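# Place the green block into the blue tray

## Task

Move the green block so that it ends up resting inside the blue tray.

## Robot and tools

Robot: two arms, left_arm and right_arm, each with six revolute joints and a parallel gripper. Joints are always listed in this order: waist, shoulder, elbow, wrist pitch, wrist yaw, wrist roll. Stated ranges in rad: waist -2.880..2.880, shoulder 0.000..3.142, elbow 0.000..3.019, wrist pitch -1.693..1.571, wrist yaw -1.571..1.571, wrist roll -2.094..2.094. The true ends may differ by up to 0.084 rad either way.

Frame: every pose is in the scene frame. Its origin is at table-top height, halfway between the nominal arm bases. +x points out over the table, +z points up, and left_arm sits on the +y side. Image left and right do not match arm names. Calibrated bases: left_arm at (+0.010, +0.241, 0) m, quat_wxyz (+1.000, 0, 0, +0.029); right_arm at (+0.035, -0.368, 0) m, quat_wxyz (+1.000, 0, 0, -0.001). The gripper's fingers extend along its own +z axis and spread along its y axis. end_effector_position is the point between the pads, roughly 1 cm short of the tips. Printed hand position and orientation can be a few cm off, more when the arm is stretched far.

Row format (used by execute_actions and move): a single flat list of 14 numbers, each in [-1, 1], covering both arms even if only one moves. The numbers are left_arm's six joint values, then left opening, then right_arm's six joint values, then right opening. Joint values are offsets, not poses. They count from the Joint targets that stand when the action or move begins, not from the previous row. Scale: 1.0 equals 2.811 rad for waist and shoulder, 2.53 for elbow, 2.575 for wrist pitch, 8.12 for wrist yaw, 9.528 for wrist roll. Opening is absolute: +1 fully open, -1 shut. A 0 in an opening slot commands half-closed, so resend the current command to leave a gripper alone. Sending 0 for all of an arm's joints re-commands its current targets.

execute_actions(actions, cameras): actions is a list of actions. Each action is a table of up to 15 rows, one per 1/30 s control step; if shorter, its last row repeats to fill 15 steps. Offsets reset to the Joint targets at the start of each action, so repeating the same offset in the next action moves further. An action is rejected for both arms if it would push any joint more than 0.084 rad beyond its range end; a malformed action, or a failing first action, voids the whole call. cameras: list of names, ["all"], or []; by default images come only when actions is empty. Names: cam_high, cam_low, cam_over, cam_left_wrist, cam_right_wrist (each 896x504).

move(target, speed, blend, opening_speed, grip_force, blocking, cameras): target is one 14-number row or up to 15 rows; every row is an offset from the same starting Joint targets. All joints travel in step, so hands trace curves, and paths do not avoid obstacles or the other arm. speed: rad/s for the joint with the longest way to go, 0.01 to 12.57, default 0.5, one value or one per target. blend: corner rounding in rad for lists, 0 means stop at each target. opening_speed: rate of the commanded opening per second on the -1..+1 scale, at least 0.2. grip_force: newtons per pad, 10 to 50, one value or one per arm; it persists, and lower values make closing slow. blocking=false returns after about 0.5 s while motion continues. Path duration is 0.5 to 10 s. The result adds a move: line, such as done, off_target (resting more than 0.035 rad from target), moving, held or fault, plus limits=held if steps were withheld. Done does not prove contact or its absence.

wait(seconds 0..10, cameras): lets time pass holding commands; a running move continues. stop(cameras): brakes a running move. zoom_image(camera, region=[x0, y0, x1, y1] pixels, origin top-left, at most 504 wide and 504 tall) enlarges part of that camera's newest image. finished_scene(scene=1) ends the scene permanently; the block must stay in the tray without help.

Motion limits: each step a joint target can lead its measured angle by at most 0.716 rad (waist, shoulder), 0.645 (elbow), 0.69 (wrist pitch), 1.84 (wrist yaw), 3.24 (wrist roll). If targets would shift the gripper over 110 mm from where it is, they are scaled back. Large offsets may need several actions to complete; tiny ones may not start.

Result lines: Joint positions and Joint velocities give one block per arm in joint order (rad, rad/s) then pad gap in m (0.094 fully open); "within noise" means velocities are negligible. Joint targets is the base for your next offsets. Tool commands shows current gripper commands. grip_measured is the opening on the command scale, a bit wide when empty and narrower than a squeezed hard part. grip_effort_nm is gripper motor effort, negative closing, with offset and friction. Joint torques are raw drive outputs including arm weight. Step readings list joint angles at some steps for execute_actions. "joint sent to its limit" means a joint reached its end; "joint command not followed" means the clearance check altered targets. MOTOR HOT warns of heating; at 100 °C an OVER-TEMPERATURE FAULT drops the arm for 30 to 60 s or more.

Gripping: squeeze force jumps to the set limit once the command goes about 0.06 below the touch reading. To release, command well above grip_measured. An arm blocked by something keeps pressing until commanded away; to relieve it, set targets back past its measured positions.

Avoid: knocking anything off the table, dropping the block from height, fast impacts or hard pushes, any contact between the two arms (a gripper closing on the other arm's fingers counts), and holding loads or stretched poses long enough to overheat motors.

Each tool is called after ">>>" as a command line: name --argument value for each argument, lists and objects as JSON in quotes; but a table of rows of numbers goes row by row, as --pt "numbers of a row", without its own name.

## Session

>>> execute_actions --actions '[]' --cameras '["all"]'

Scene clock: 0.00 s.
left_arm: end_effector_position=(+0.3586, -0.2979, +0.2239) grip_measured=+1.000 grip_effort_nm=n/a end_effector_quat_wxyz=(+0.101, +0.838, +0.527, -0.104) | right_arm: end_effector_position=(+0.7224, -0.4895, +0.1483) grip_measured=+1.000 grip_effort_nm=n/a end_effector_quat_wxyz=(+0.755, -0.099, +0.644, +0.070)
Joint positions: left_arm=[-0.994 1.912 1.908 -1.376 0.221 1.061 0.094] | right_arm=[-0.301 2.073 1.08 1.169 -0.541 0.031 0.094]
Joint velocities: within noise
Joint torques (N m): no reading
Heat: left arm: hottest waist 31 °C; right arm: hottest elbow 34 °C.
Joint targets: left_arm=[-0.994 1.903 1.935 -1.374 0.222 1.061] | right_arm=[-0.301 2.073 1.096 1.174 -0.541 0.031]
Tool commands: left_gripper/opening=+1.0 right_gripper/opening=+1.0

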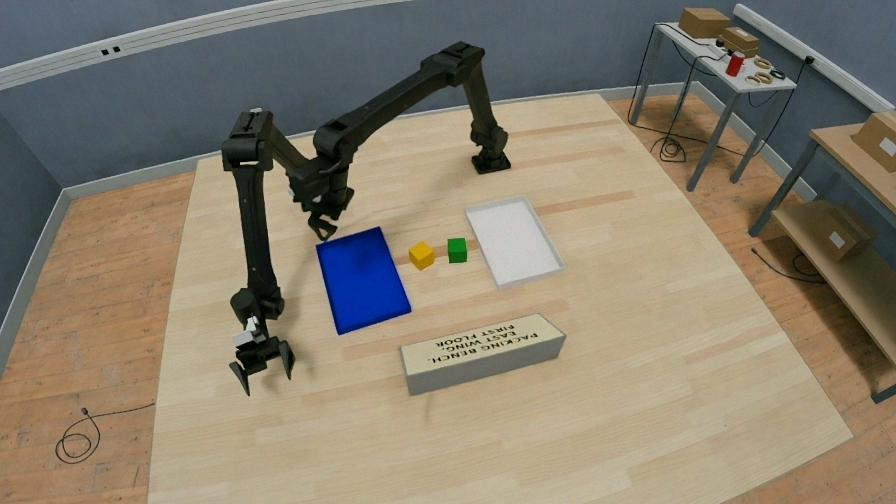

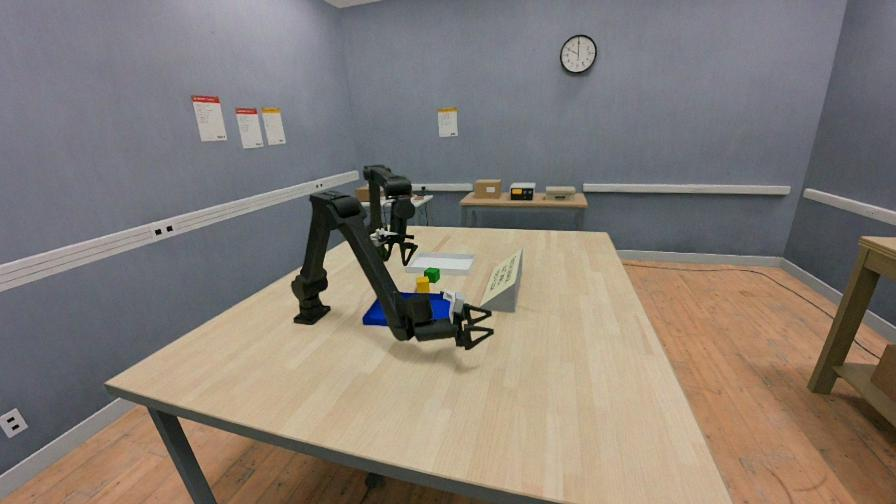

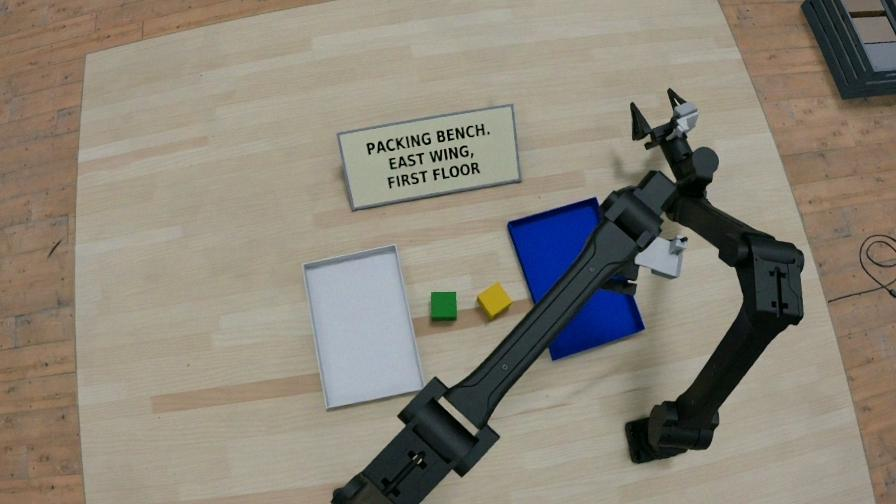

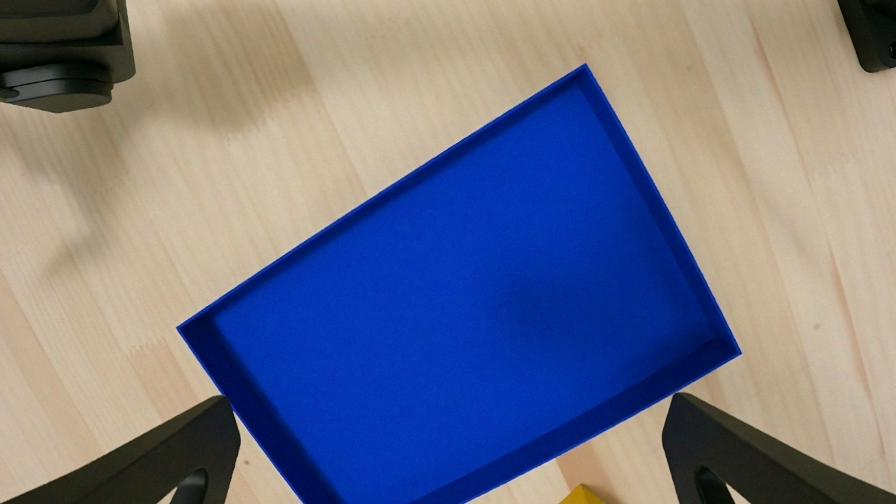

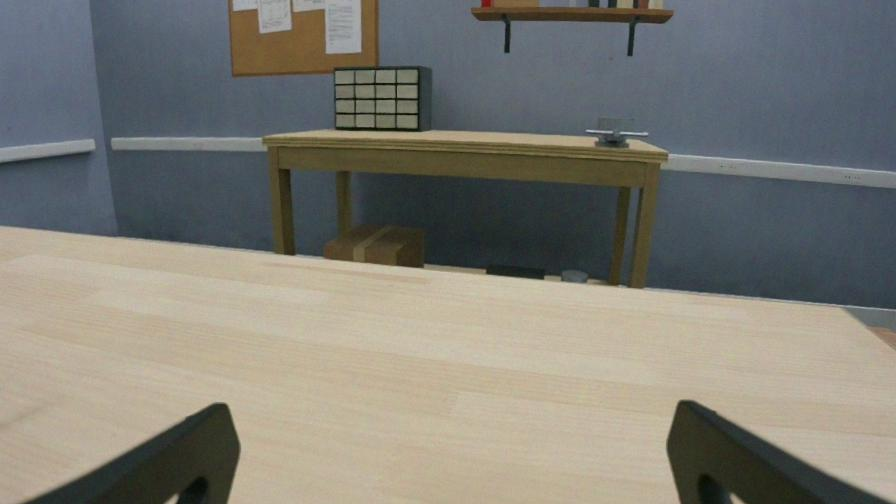

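>>> zoom_image --camera "cam_over" --region '[290, 180, 680, 400]'

>>> zoom_image --camera "cam_high" --region '[210, 30, 600, 400]'

>>> zoom_image --camera "cam_low" --region '[280, 150, 540, 360]'

Scaled by 1.292 from the camera's 896x504 image, which has a finer 1280x720 frame.

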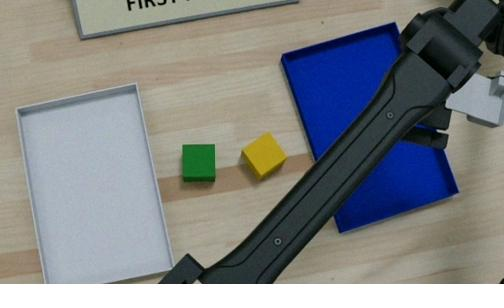

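Scaled by 1.292 from the camera's 896x504 image, which has a finer 1280x720 frame.

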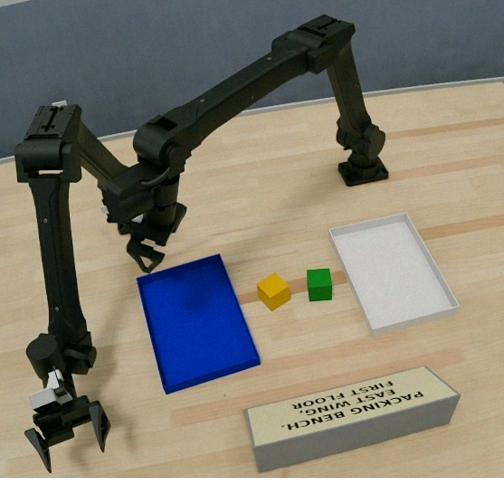

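Scaled by 1.938 from the camera's 896x504 image, which has a finer 1280x720 frame.

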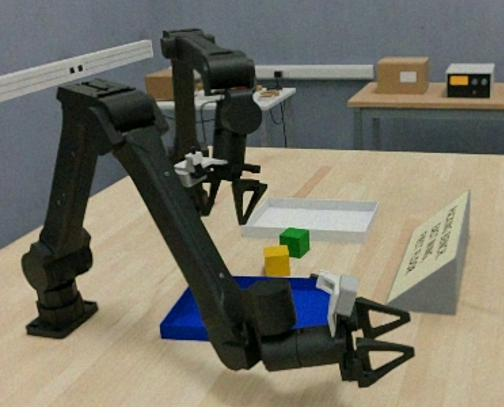

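>>> move --pt "0.15795 -0.13091 -0.14545 -0.08893 -0.02734 0.00189 1.0 0 0 0 0 0 0 1.0" --speed 0.5 --cameras '["all"]'

Scene clock: 8.83 s.
left_arm: end_effector_position=(+0.4177, +0.0232, +0.2695) grip_measured=+1.000 grip_effort_nm=0.03 end_effector_quat_wxyz=(-0.002, +0.703, +0.711, -0.002) | right_arm: end_effector_position=(+0.7224, -0.4895, +0.1483) grip_measured=+1.000 grip_effort_nm=0.00 end_effector_quat_wxyz=(+0.755, -0.099, +0.644, +0.070)
Joint positions: left_arm=[-0.546 1.549 1.567 -1.593 0.002 1.07 0.094] | right_arm=[-0.301 2.073 1.08 1.169 -0.541 0.031 0.094]
Joint torques (N m): left_arm=[0.09 -13.98 9.14 0.13 0.02 0.02] | right_arm=[-0.32 -20.84 6.24 2.18 0.1 -0.05]
Heat: left arm: hottest waist 31 °C; right arm: hottest elbow 34 °C.
Joint targets: left_arm=[-0.550 1.535 1.567 -1.603 0.000 1.079] | right_arm=[-0.301 2.073 1.096 1.174 -0.541 0.031]
move: done

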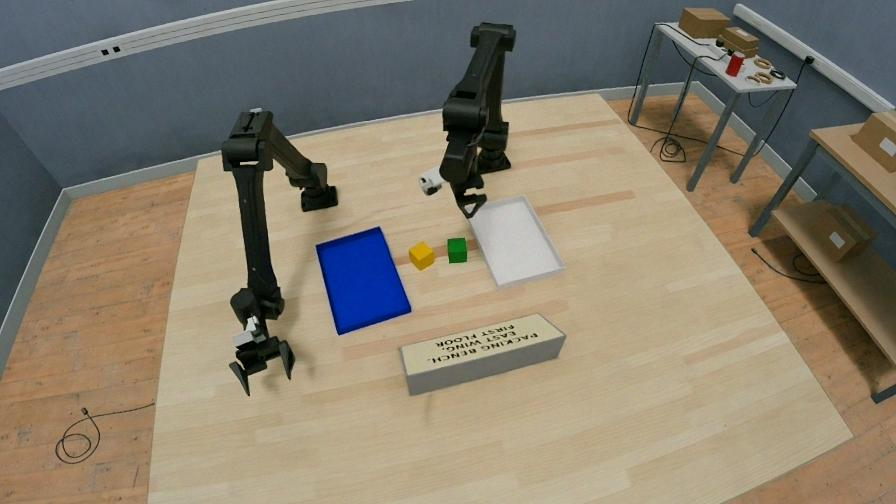

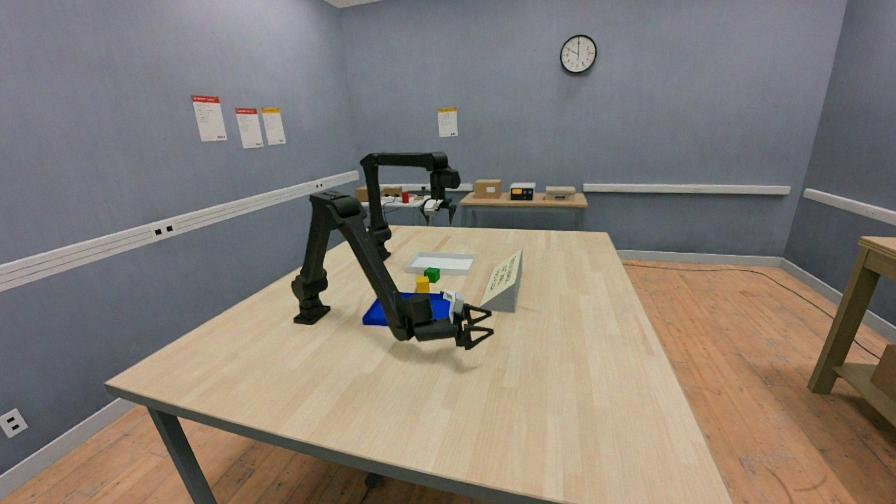

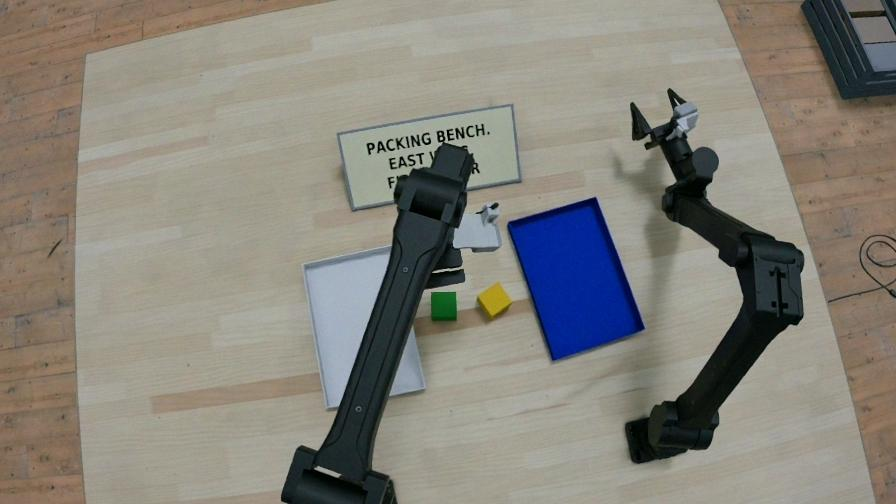

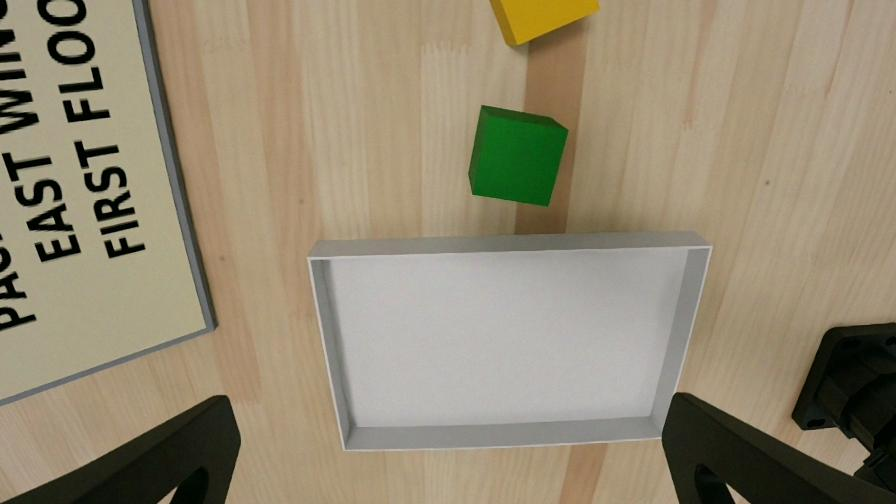

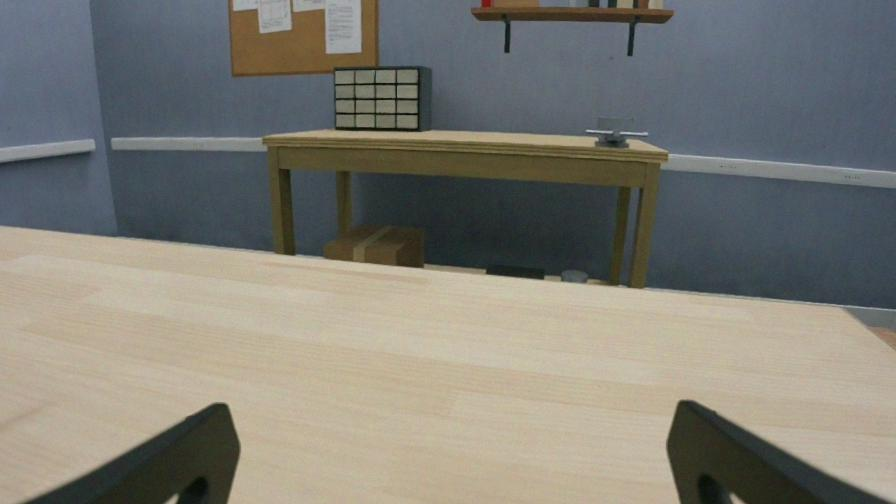

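>>> zoom_image --camera "cam_left_wrist" --region '[400, 0, 660, 260]'

>>> zoom_image --camera "cam_over" --region '[380, 180, 560, 360]'

>>> zoom_image --camera "cam_left_wrist" --region '[600, 200, 896, 504]'

Scaled by 1.938 from the camera's 896x504 image, which has a finer 1280x720 frame.

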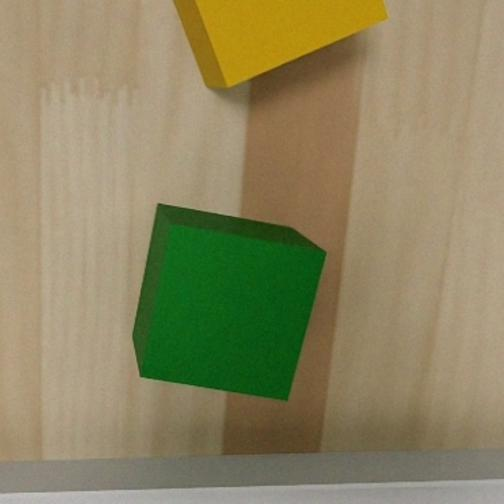

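Scaled by 2.800 from the camera's 896x504 image, which has a finer 1280x720 frame.

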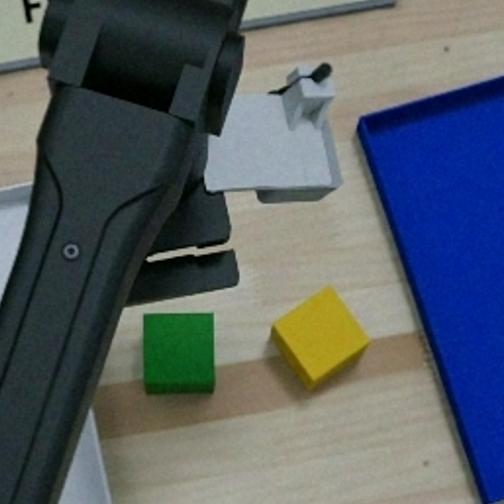

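Scaled by 1.658 from the camera's 896x504 image, which has a finer 1280x720 frame.

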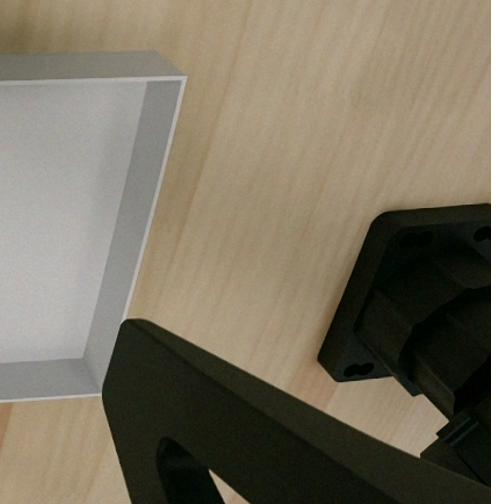

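>>> move --pt "-0.01992 -0.0185 -0.15099 0.13243 0 0.01217 1.0 0 0 0 0 0 0 1.0" --speed 0.4 --cameras '["cam_left_wrist", "cam_over", "cam_high", "cam_low"]'

Scene clock: 17.47 s.
left_arm: end_effector_position=(+0.3713, +0.0238, +0.1456) grip_measured=+1.000 grip_effort_nm=0.04 end_effector_quat_wxyz=(-0.009, +0.759, +0.651, -0.004) | right_arm: end_effector_position=(+0.7224, -0.4895, +0.1483) grip_measured=+1.000 grip_effort_nm=0.00 end_effector_quat_wxyz=(+0.755, -0.099, +0.644, +0.070)
Joint positions: left_arm=[-0.597 1.503 1.185 -1.273 0.002 1.186 0.094] | right_arm=[-0.301 2.073 1.08 1.169 -0.541 0.031 0.094]
Joint torques (N m): left_arm=[-0.56 -12.92 8.68 0.75 0.04 0.04] | right_arm=[-0.32 -20.84 6.23 2.18 0.1 -0.05]
Heat: left arm: hottest elbow 32 °C; right arm: hottest elbow 35 °C.
Joint targets: left_arm=[-0.606 1.484 1.185 -1.262 0.000 1.195] | right_arm=[-0.301 2.073 1.096 1.174 -0.541 0.031]
move: done
Images, in order (width x height): cam_high 896x504, cam_low 896x504, cam_over 896x504, cam_left_wrist 896x504.

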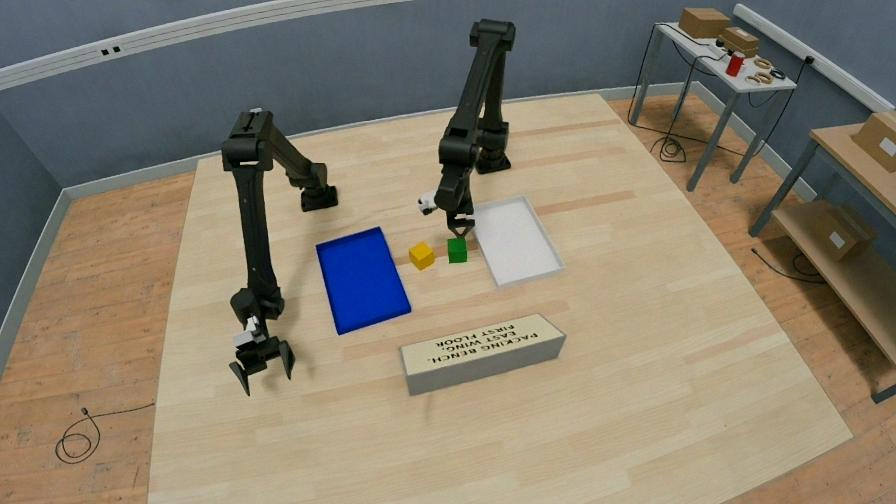

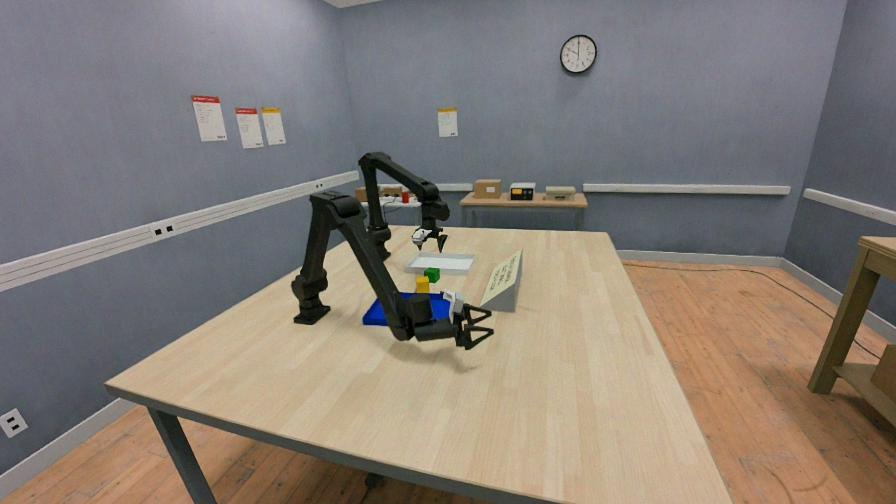

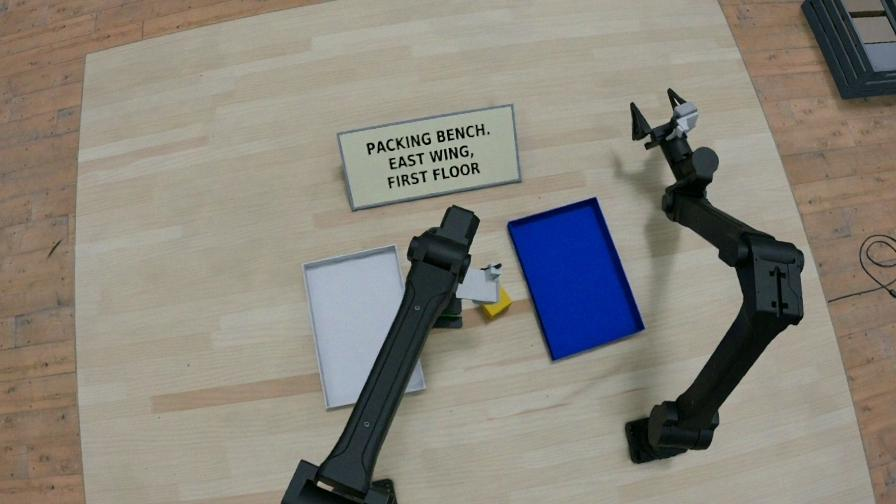

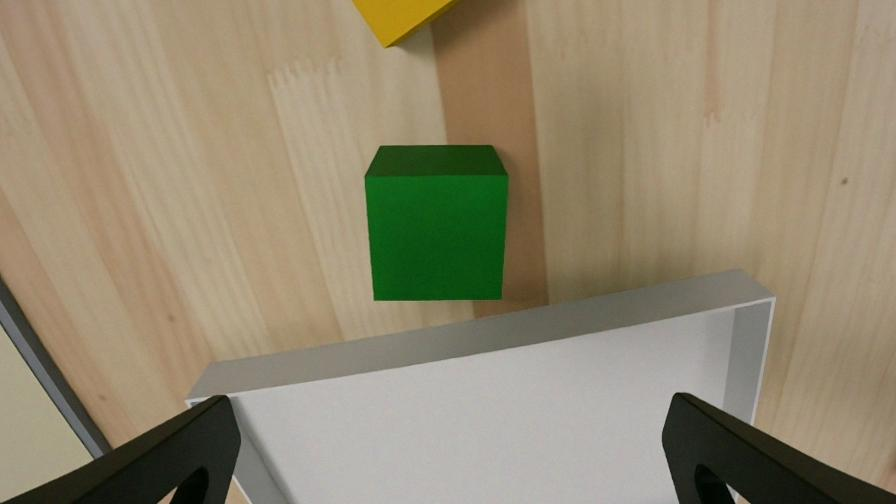

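>>> zoom_image --camera "cam_left_wrist" --region '[140, 330, 760, 504]'

>>> zoom_image --camera "cam_left_wrist" --region '[150, 370, 290, 504]'

>>> zoom_image --camera "cam_left_wrist" --region '[620, 370, 760, 504]'

>>> zoom_image --camera "cam_high" --region '[390, 160, 570, 300]'

>>> zoom_image --camera "cam_low" --region '[370, 200, 510, 310]'

Region (140, 330, 760, 504) is 620x174 pixels. A region can be at most 504 by 504 pixels.

Scaled by 3.600 from the camera's 896x504 image, which has a finer 1280x720 frame.

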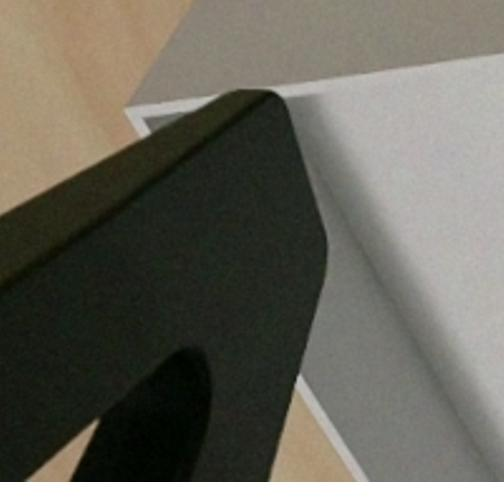

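Scaled by 3.600 from the camera's 896x504 image, which has a finer 1280x720 frame.

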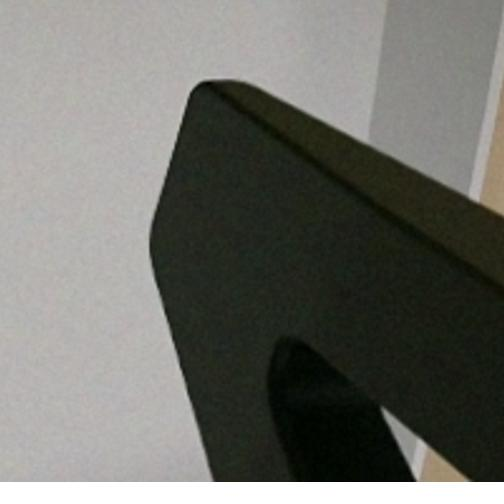

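Scaled by 2.800 from the camera's 896x504 image, which has a finer 1280x720 frame.

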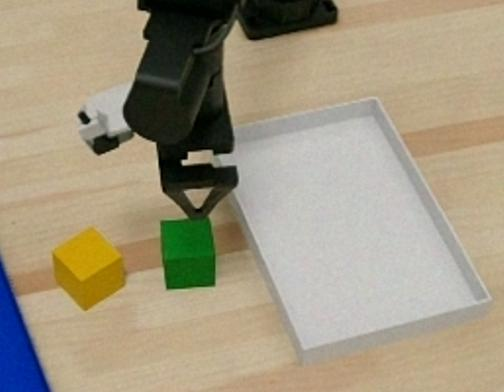

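Scaled by 3.600 from the camera's 896x504 image, which has a finer 1280x720 frame.

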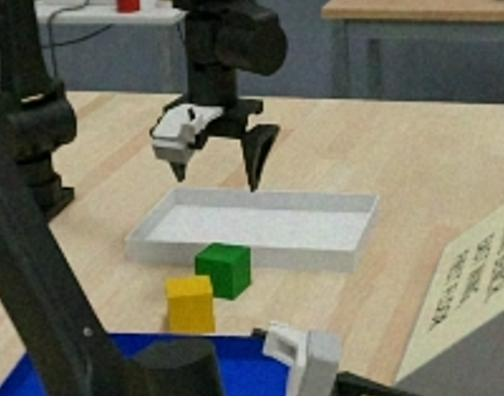

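>>> move --pt "-0.00285 0.02384 -0.03696 0.06602 0 0 1.0 0 0 0 0 0 0 1.0" --speed 0.25 --cameras '["cam_left_wrist", "cam_high", "cam_low"]'

Scene clock: 23.00 s.
left_arm: end_effector_position=(+0.3737, +0.0188, +0.0945) grip_measured=+1.000 grip_effort_nm=0.04 end_effector_quat_wxyz=(+0.006, +0.762, +0.648, +0.001) | right_arm: end_effector_position=(+0.7224, -0.4895, +0.1483) grip_measured=+1.000 grip_effort_nm=0.00 end_effector_quat_wxyz=(+0.755, -0.099, +0.644, +0.070)
Joint positions: left_arm=[-0.604 1.547 1.091 -1.104 0.002 1.186 0.094] | right_arm=[-0.301 2.073 1.08 1.169 -0.541 0.031 0.094]
Joint torques (N m): left_arm=[-0.44 -11.4 8.38 0.92 0.05 0.02] | right_arm=[-0.26 -20.89 6.24 2.18 0.1 -0.05]
Heat: left arm: hottest elbow 32 °C; right arm: hottest elbow 35 °C.
Joint targets: left_arm=[-0.614 1.551 1.092 -1.092 0.000 1.195] | right_arm=[-0.301 2.073 1.096 1.174 -0.541 0.031]
move: done
Images, in order (width x height): cam_high 896x504, cam_low 896x504, cam_left_wrist 896x504.

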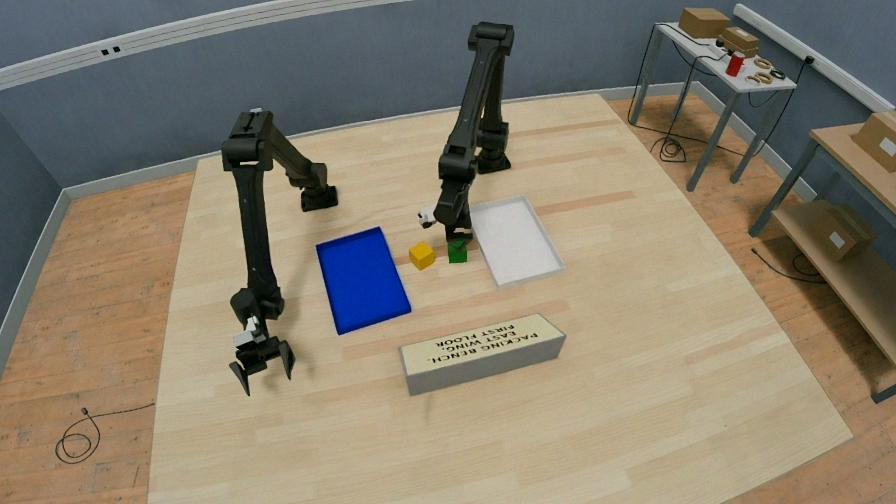

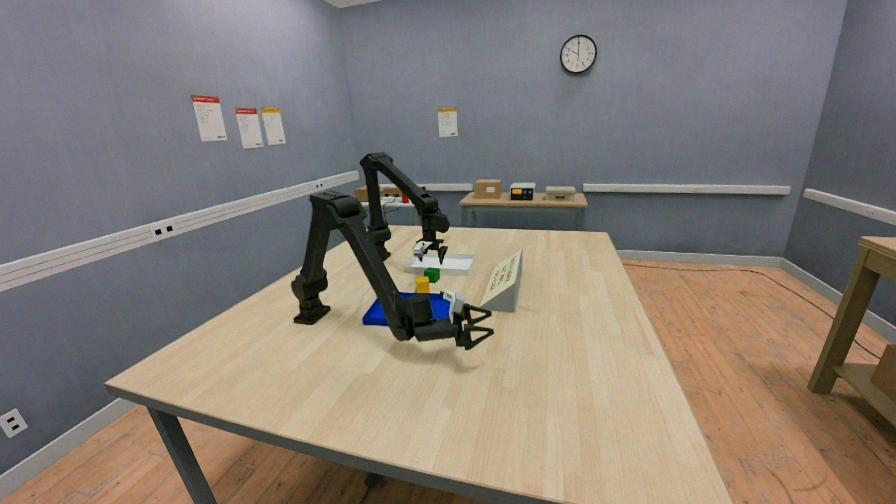

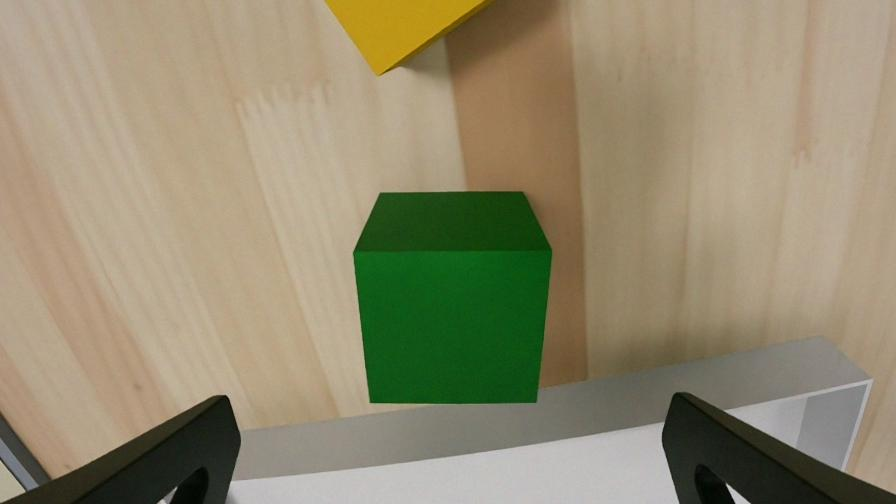

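>>> move --pt "0 0.03504 -0.03028 0.06381 0 0 1.0 0 0 0 0 0 0 1.0" --speed 0.2 --cameras '["cam_left_wrist", "cam_high", "cam_low"]'

Scene clock: 25.50 s.
left_arm: end_effector_position=(+0.3743, +0.0184, +0.0309) grip_measured=+1.000 grip_effort_nm=0.03 end_effector_quat_wxyz=(+0.002, +0.762, +0.648, +0.000) | right_arm: end_effector_position=(+0.7224, -0.4895, +0.1483) grip_measured=+1.000 grip_effort_nm=0.00 end_effector_quat_wxyz=(+0.755, -0.099, +0.644, +0.070)
Joint positions: left_arm=[-0.604 1.643 1.015 -0.939 0.002 1.186 0.094] | right_arm=[-0.301 2.073 1.08 1.169 -0.541 0.031 0.094]
Joint torques (N m): left_arm=[-0.79 -11.63 7.5 0.8 0.02 0.02] | right_arm=[-0.26 -20.89 6.23 2.18 0.1 -0.05]
Heat: left arm: hottest elbow 32 °C; right arm: hottest elbow 35 °C.
Joint targets: left_arm=[-0.614 1.649 1.015 -0.927 0.000 1.195] | right_arm=[-0.301 2.073 1.096 1.174 -0.541 0.031]
move: done
Images, in order (width x height): cam_high 896x504, cam_low 896x504, cam_left_wrist 896x504.

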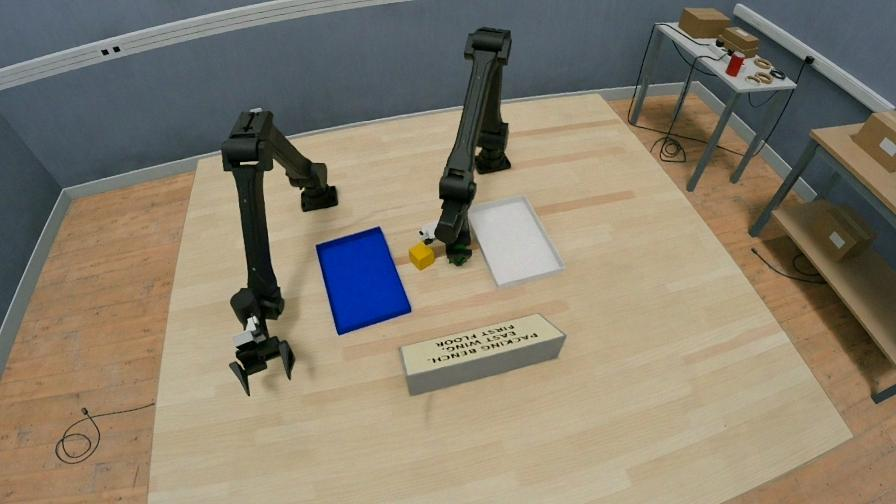

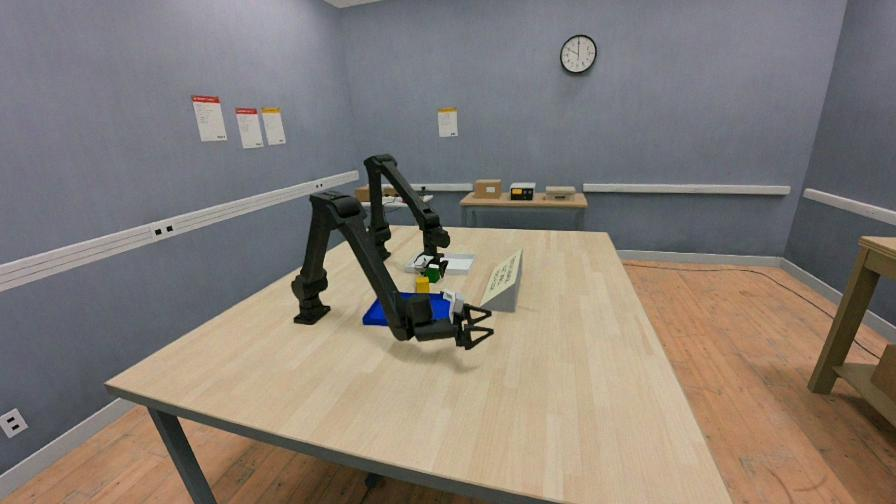

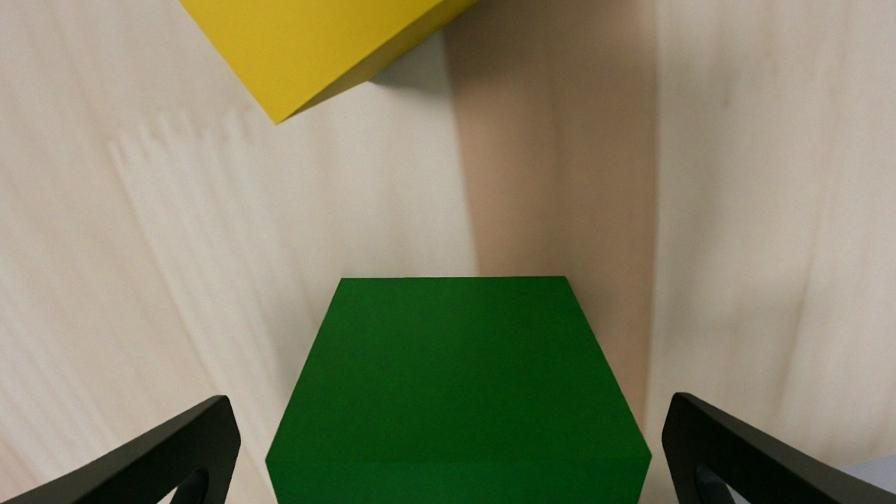

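>>> move --pt "0 0 0 0 0 0 -0.2 0 0 0 0 0 0 1.0" --opening_speed 0.6 --grip_force '[35, 50]' --cameras '["cam_left_wrist"]'

Scene clock: 28.70 s.
left_arm: end_effector_position=(+0.3743, +0.0184, +0.0309) grip_measured=+0.052 grip_effort_nm=-0.69 end_effector_quat_wxyz=(+0.002, +0.762, +0.648, +0.000) | right_arm: end_effector_position=(+0.7224, -0.4895, +0.1483) grip_measured=+1.000 grip_effort_nm=0.00 end_effector_quat_wxyz=(+0.755, -0.099, +0.644, +0.070)
Joint positions: left_arm=[-0.604 1.643 1.015 -0.939 0.002 1.186 0.049] | right_arm=[-0.301 2.073 1.08 1.169 -0.541 0.031 0.094]
Joint torques (N m): left_arm=[-0.85 -11.75 7.49 0.88 0.04 0.03] | right_arm=[-0.26 -20.84 6.24 2.17 0.1 -0.05]
Heat: left arm: hottest elbow 32 °C; right arm: hottest elbow 35 °C.
Joint targets: left_arm=[-0.614 1.649 1.015 -0.927 0.000 1.195] | right_arm=[-0.301 2.073 1.096 1.174 -0.541 0.031]
grip_force (N): 35, 50
move: done
Images, in order (width x height): cam_left_wrist 896x504.

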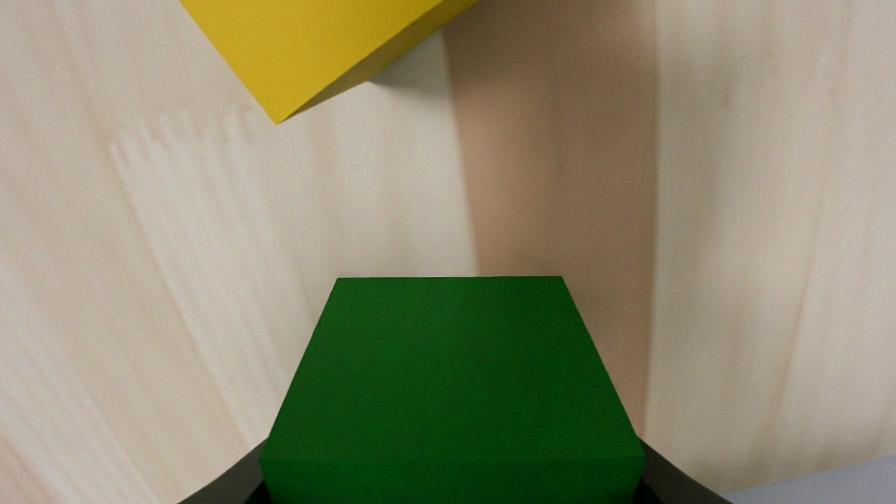

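>>> move --pt "0 -0.05279 0.06126 -0.11417 0 0 -0.2 0 0 0 0 0 0 1.0" --pt "-0.12629 0.12309 0.32490 -0.18291 0 0 -0.2 0 0 0 0 0 0 1.0" --speed '[0.4, 0.55]' --blend '[0.08, 0]' --cameras '["all"]'

Scene clock: 34.90 s.
left_arm: end_effector_position=(+0.3775, -0.2404, +0.1189) grip_measured=+0.051 grip_effort_nm=-0.72 end_effector_quat_wxyz=(-0.015, +0.868, +0.496, -0.003) | right_arm: end_effector_position=(+0.7224, -0.4895, +0.1483) grip_measured=+1.000 grip_effort_nm=0.00 end_effector_quat_wxyz=(+0.755, -0.099, +0.644, +0.070)
Joint positions: left_arm=[-0.975 1.996 1.784 -1.389 0.001 1.186 0.049] | right_arm=[-0.301 2.073 1.08 1.169 -0.541 0.031 0.094]
Joint torques (N m): left_arm=[0.5 -19.19 13.78 0.12 0.05 0.03] | right_arm=[-0.32 -20.84 6.24 2.18 0.1 -0.05]
Heat: left arm: hottest elbow 32 °C; right arm: hottest elbow 36 °C.
Joint targets: left_arm=[-0.969 1.995 1.837 -1.398 -0.001 1.195] | right_arm=[-0.301 2.073 1.096 1.174 -0.541 0.031]
grip_force (N): 35, 50
move: off_target (left_arm); left_arm: the elbow is farthest, 0.053 rad from its target

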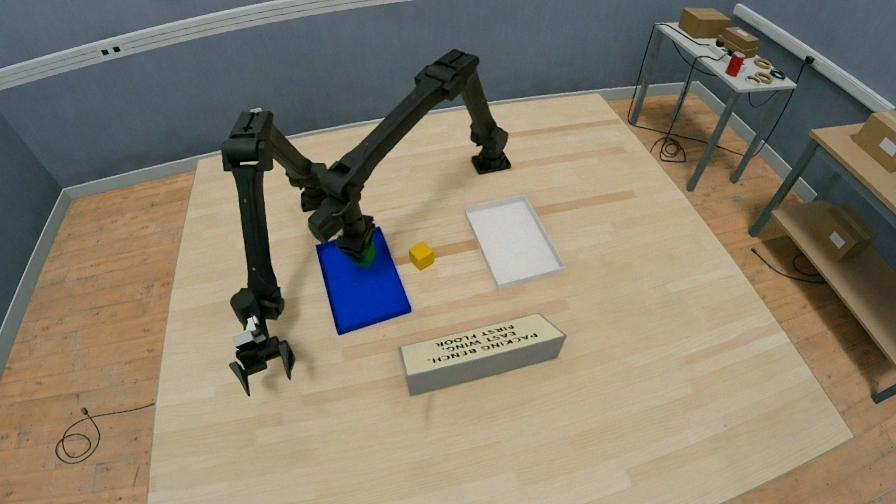

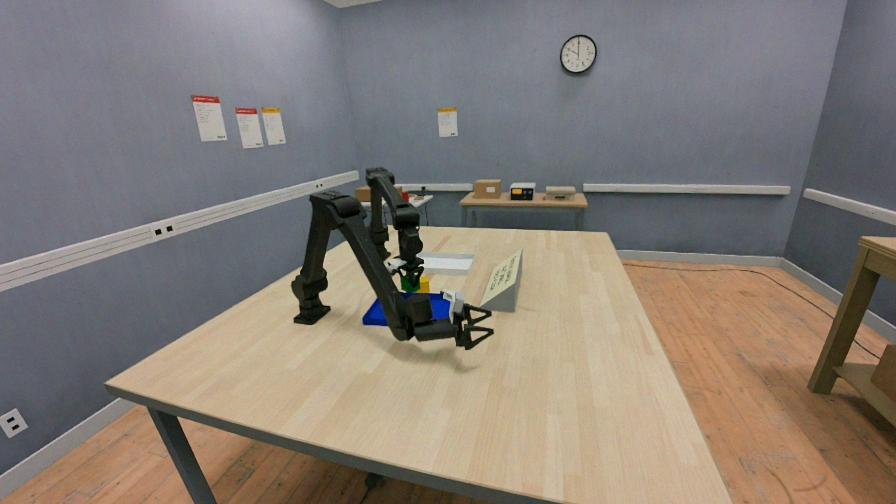

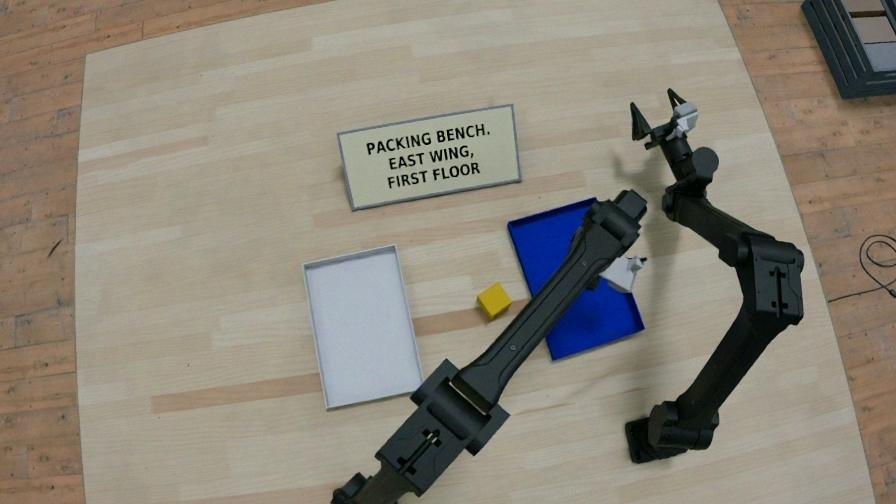

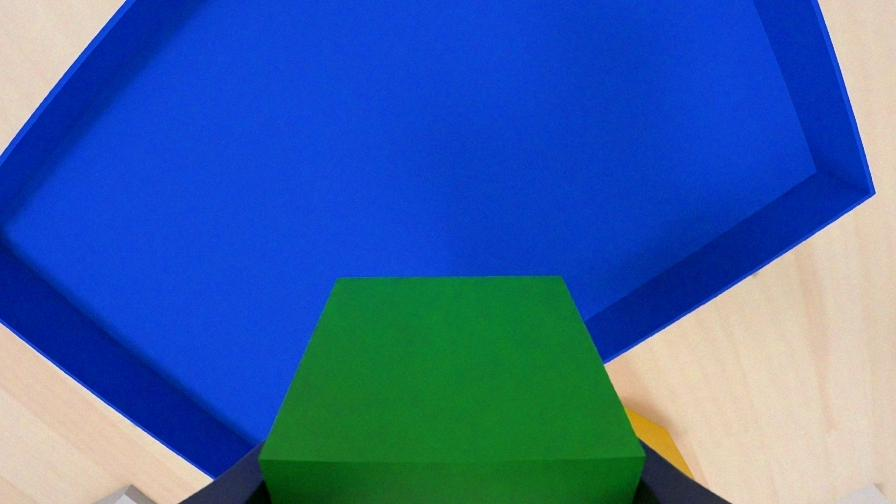

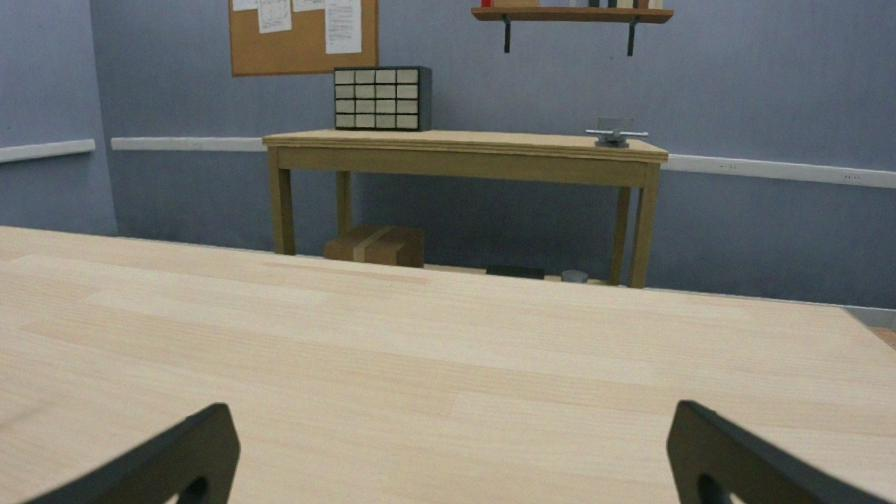

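>>> move --pt "0 0.01768 -0.04743 0.07087 0 0 -0.2 0 0 0 0 0 0 1.0" --speed 0.25 --cameras '["cam_left_wrist", "cam_high", "cam_low"]'

Scene clock: 38.20 s.
left_arm: end_effector_position=(+0.3854, -0.2507, +0.0617) grip_measured=+0.051 grip_effort_nm=-0.72 end_effector_quat_wxyz=(+0.004, +0.868, +0.496, +0.000) | right_arm: end_effector_position=(+0.7224, -0.4895, +0.1483) grip_measured=+1.000 grip_effort_nm=0.00 end_effector_quat_wxyz=(+0.755, -0.099, +0.644, +0.070)
Joint positions: left_arm=[-0.975 2.048 1.712 -1.227 0.001 1.186 0.049] | right_arm=[-0.301 2.073 1.08 1.169 -0.541 0.031 0.094]
Joint torques (N m): left_arm=[0.73 -19.96 8.99 0.79 0.05 0.03] | right_arm=[-0.32 -20.84 6.24 2.18 0.1 -0.05]
Heat: left arm: hottest elbow 33 °C; right arm: hottest elbow 36 °C.
Joint targets: left_arm=[-0.969 2.045 1.717 -1.216 -0.001 1.195] | right_arm=[-0.301 2.073 1.096 1.174 -0.541 0.031]
grip_force (N): 35, 50
move: done
Images, in order (width x height): cam_high 896x504, cam_low 896x504, cam_left_wrist 896x504.

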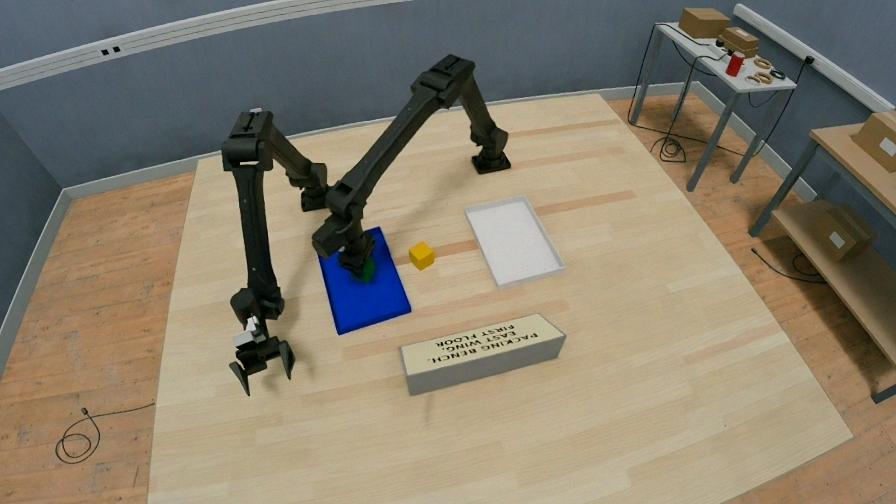

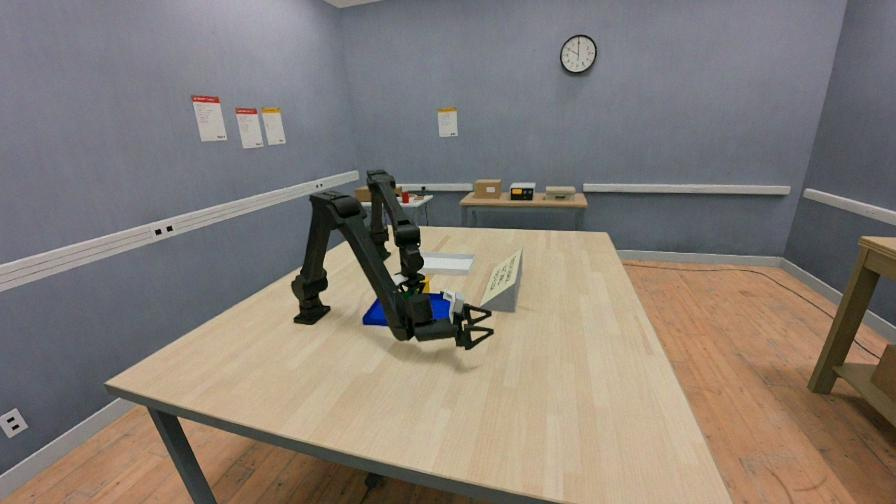

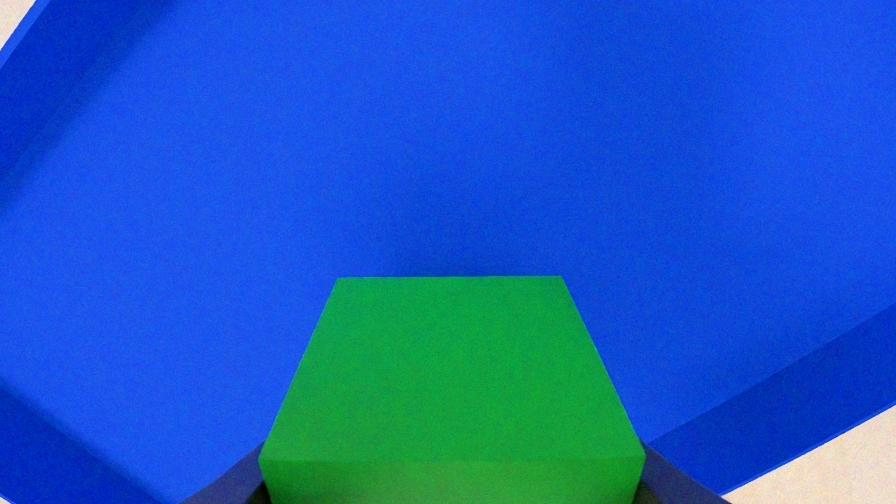

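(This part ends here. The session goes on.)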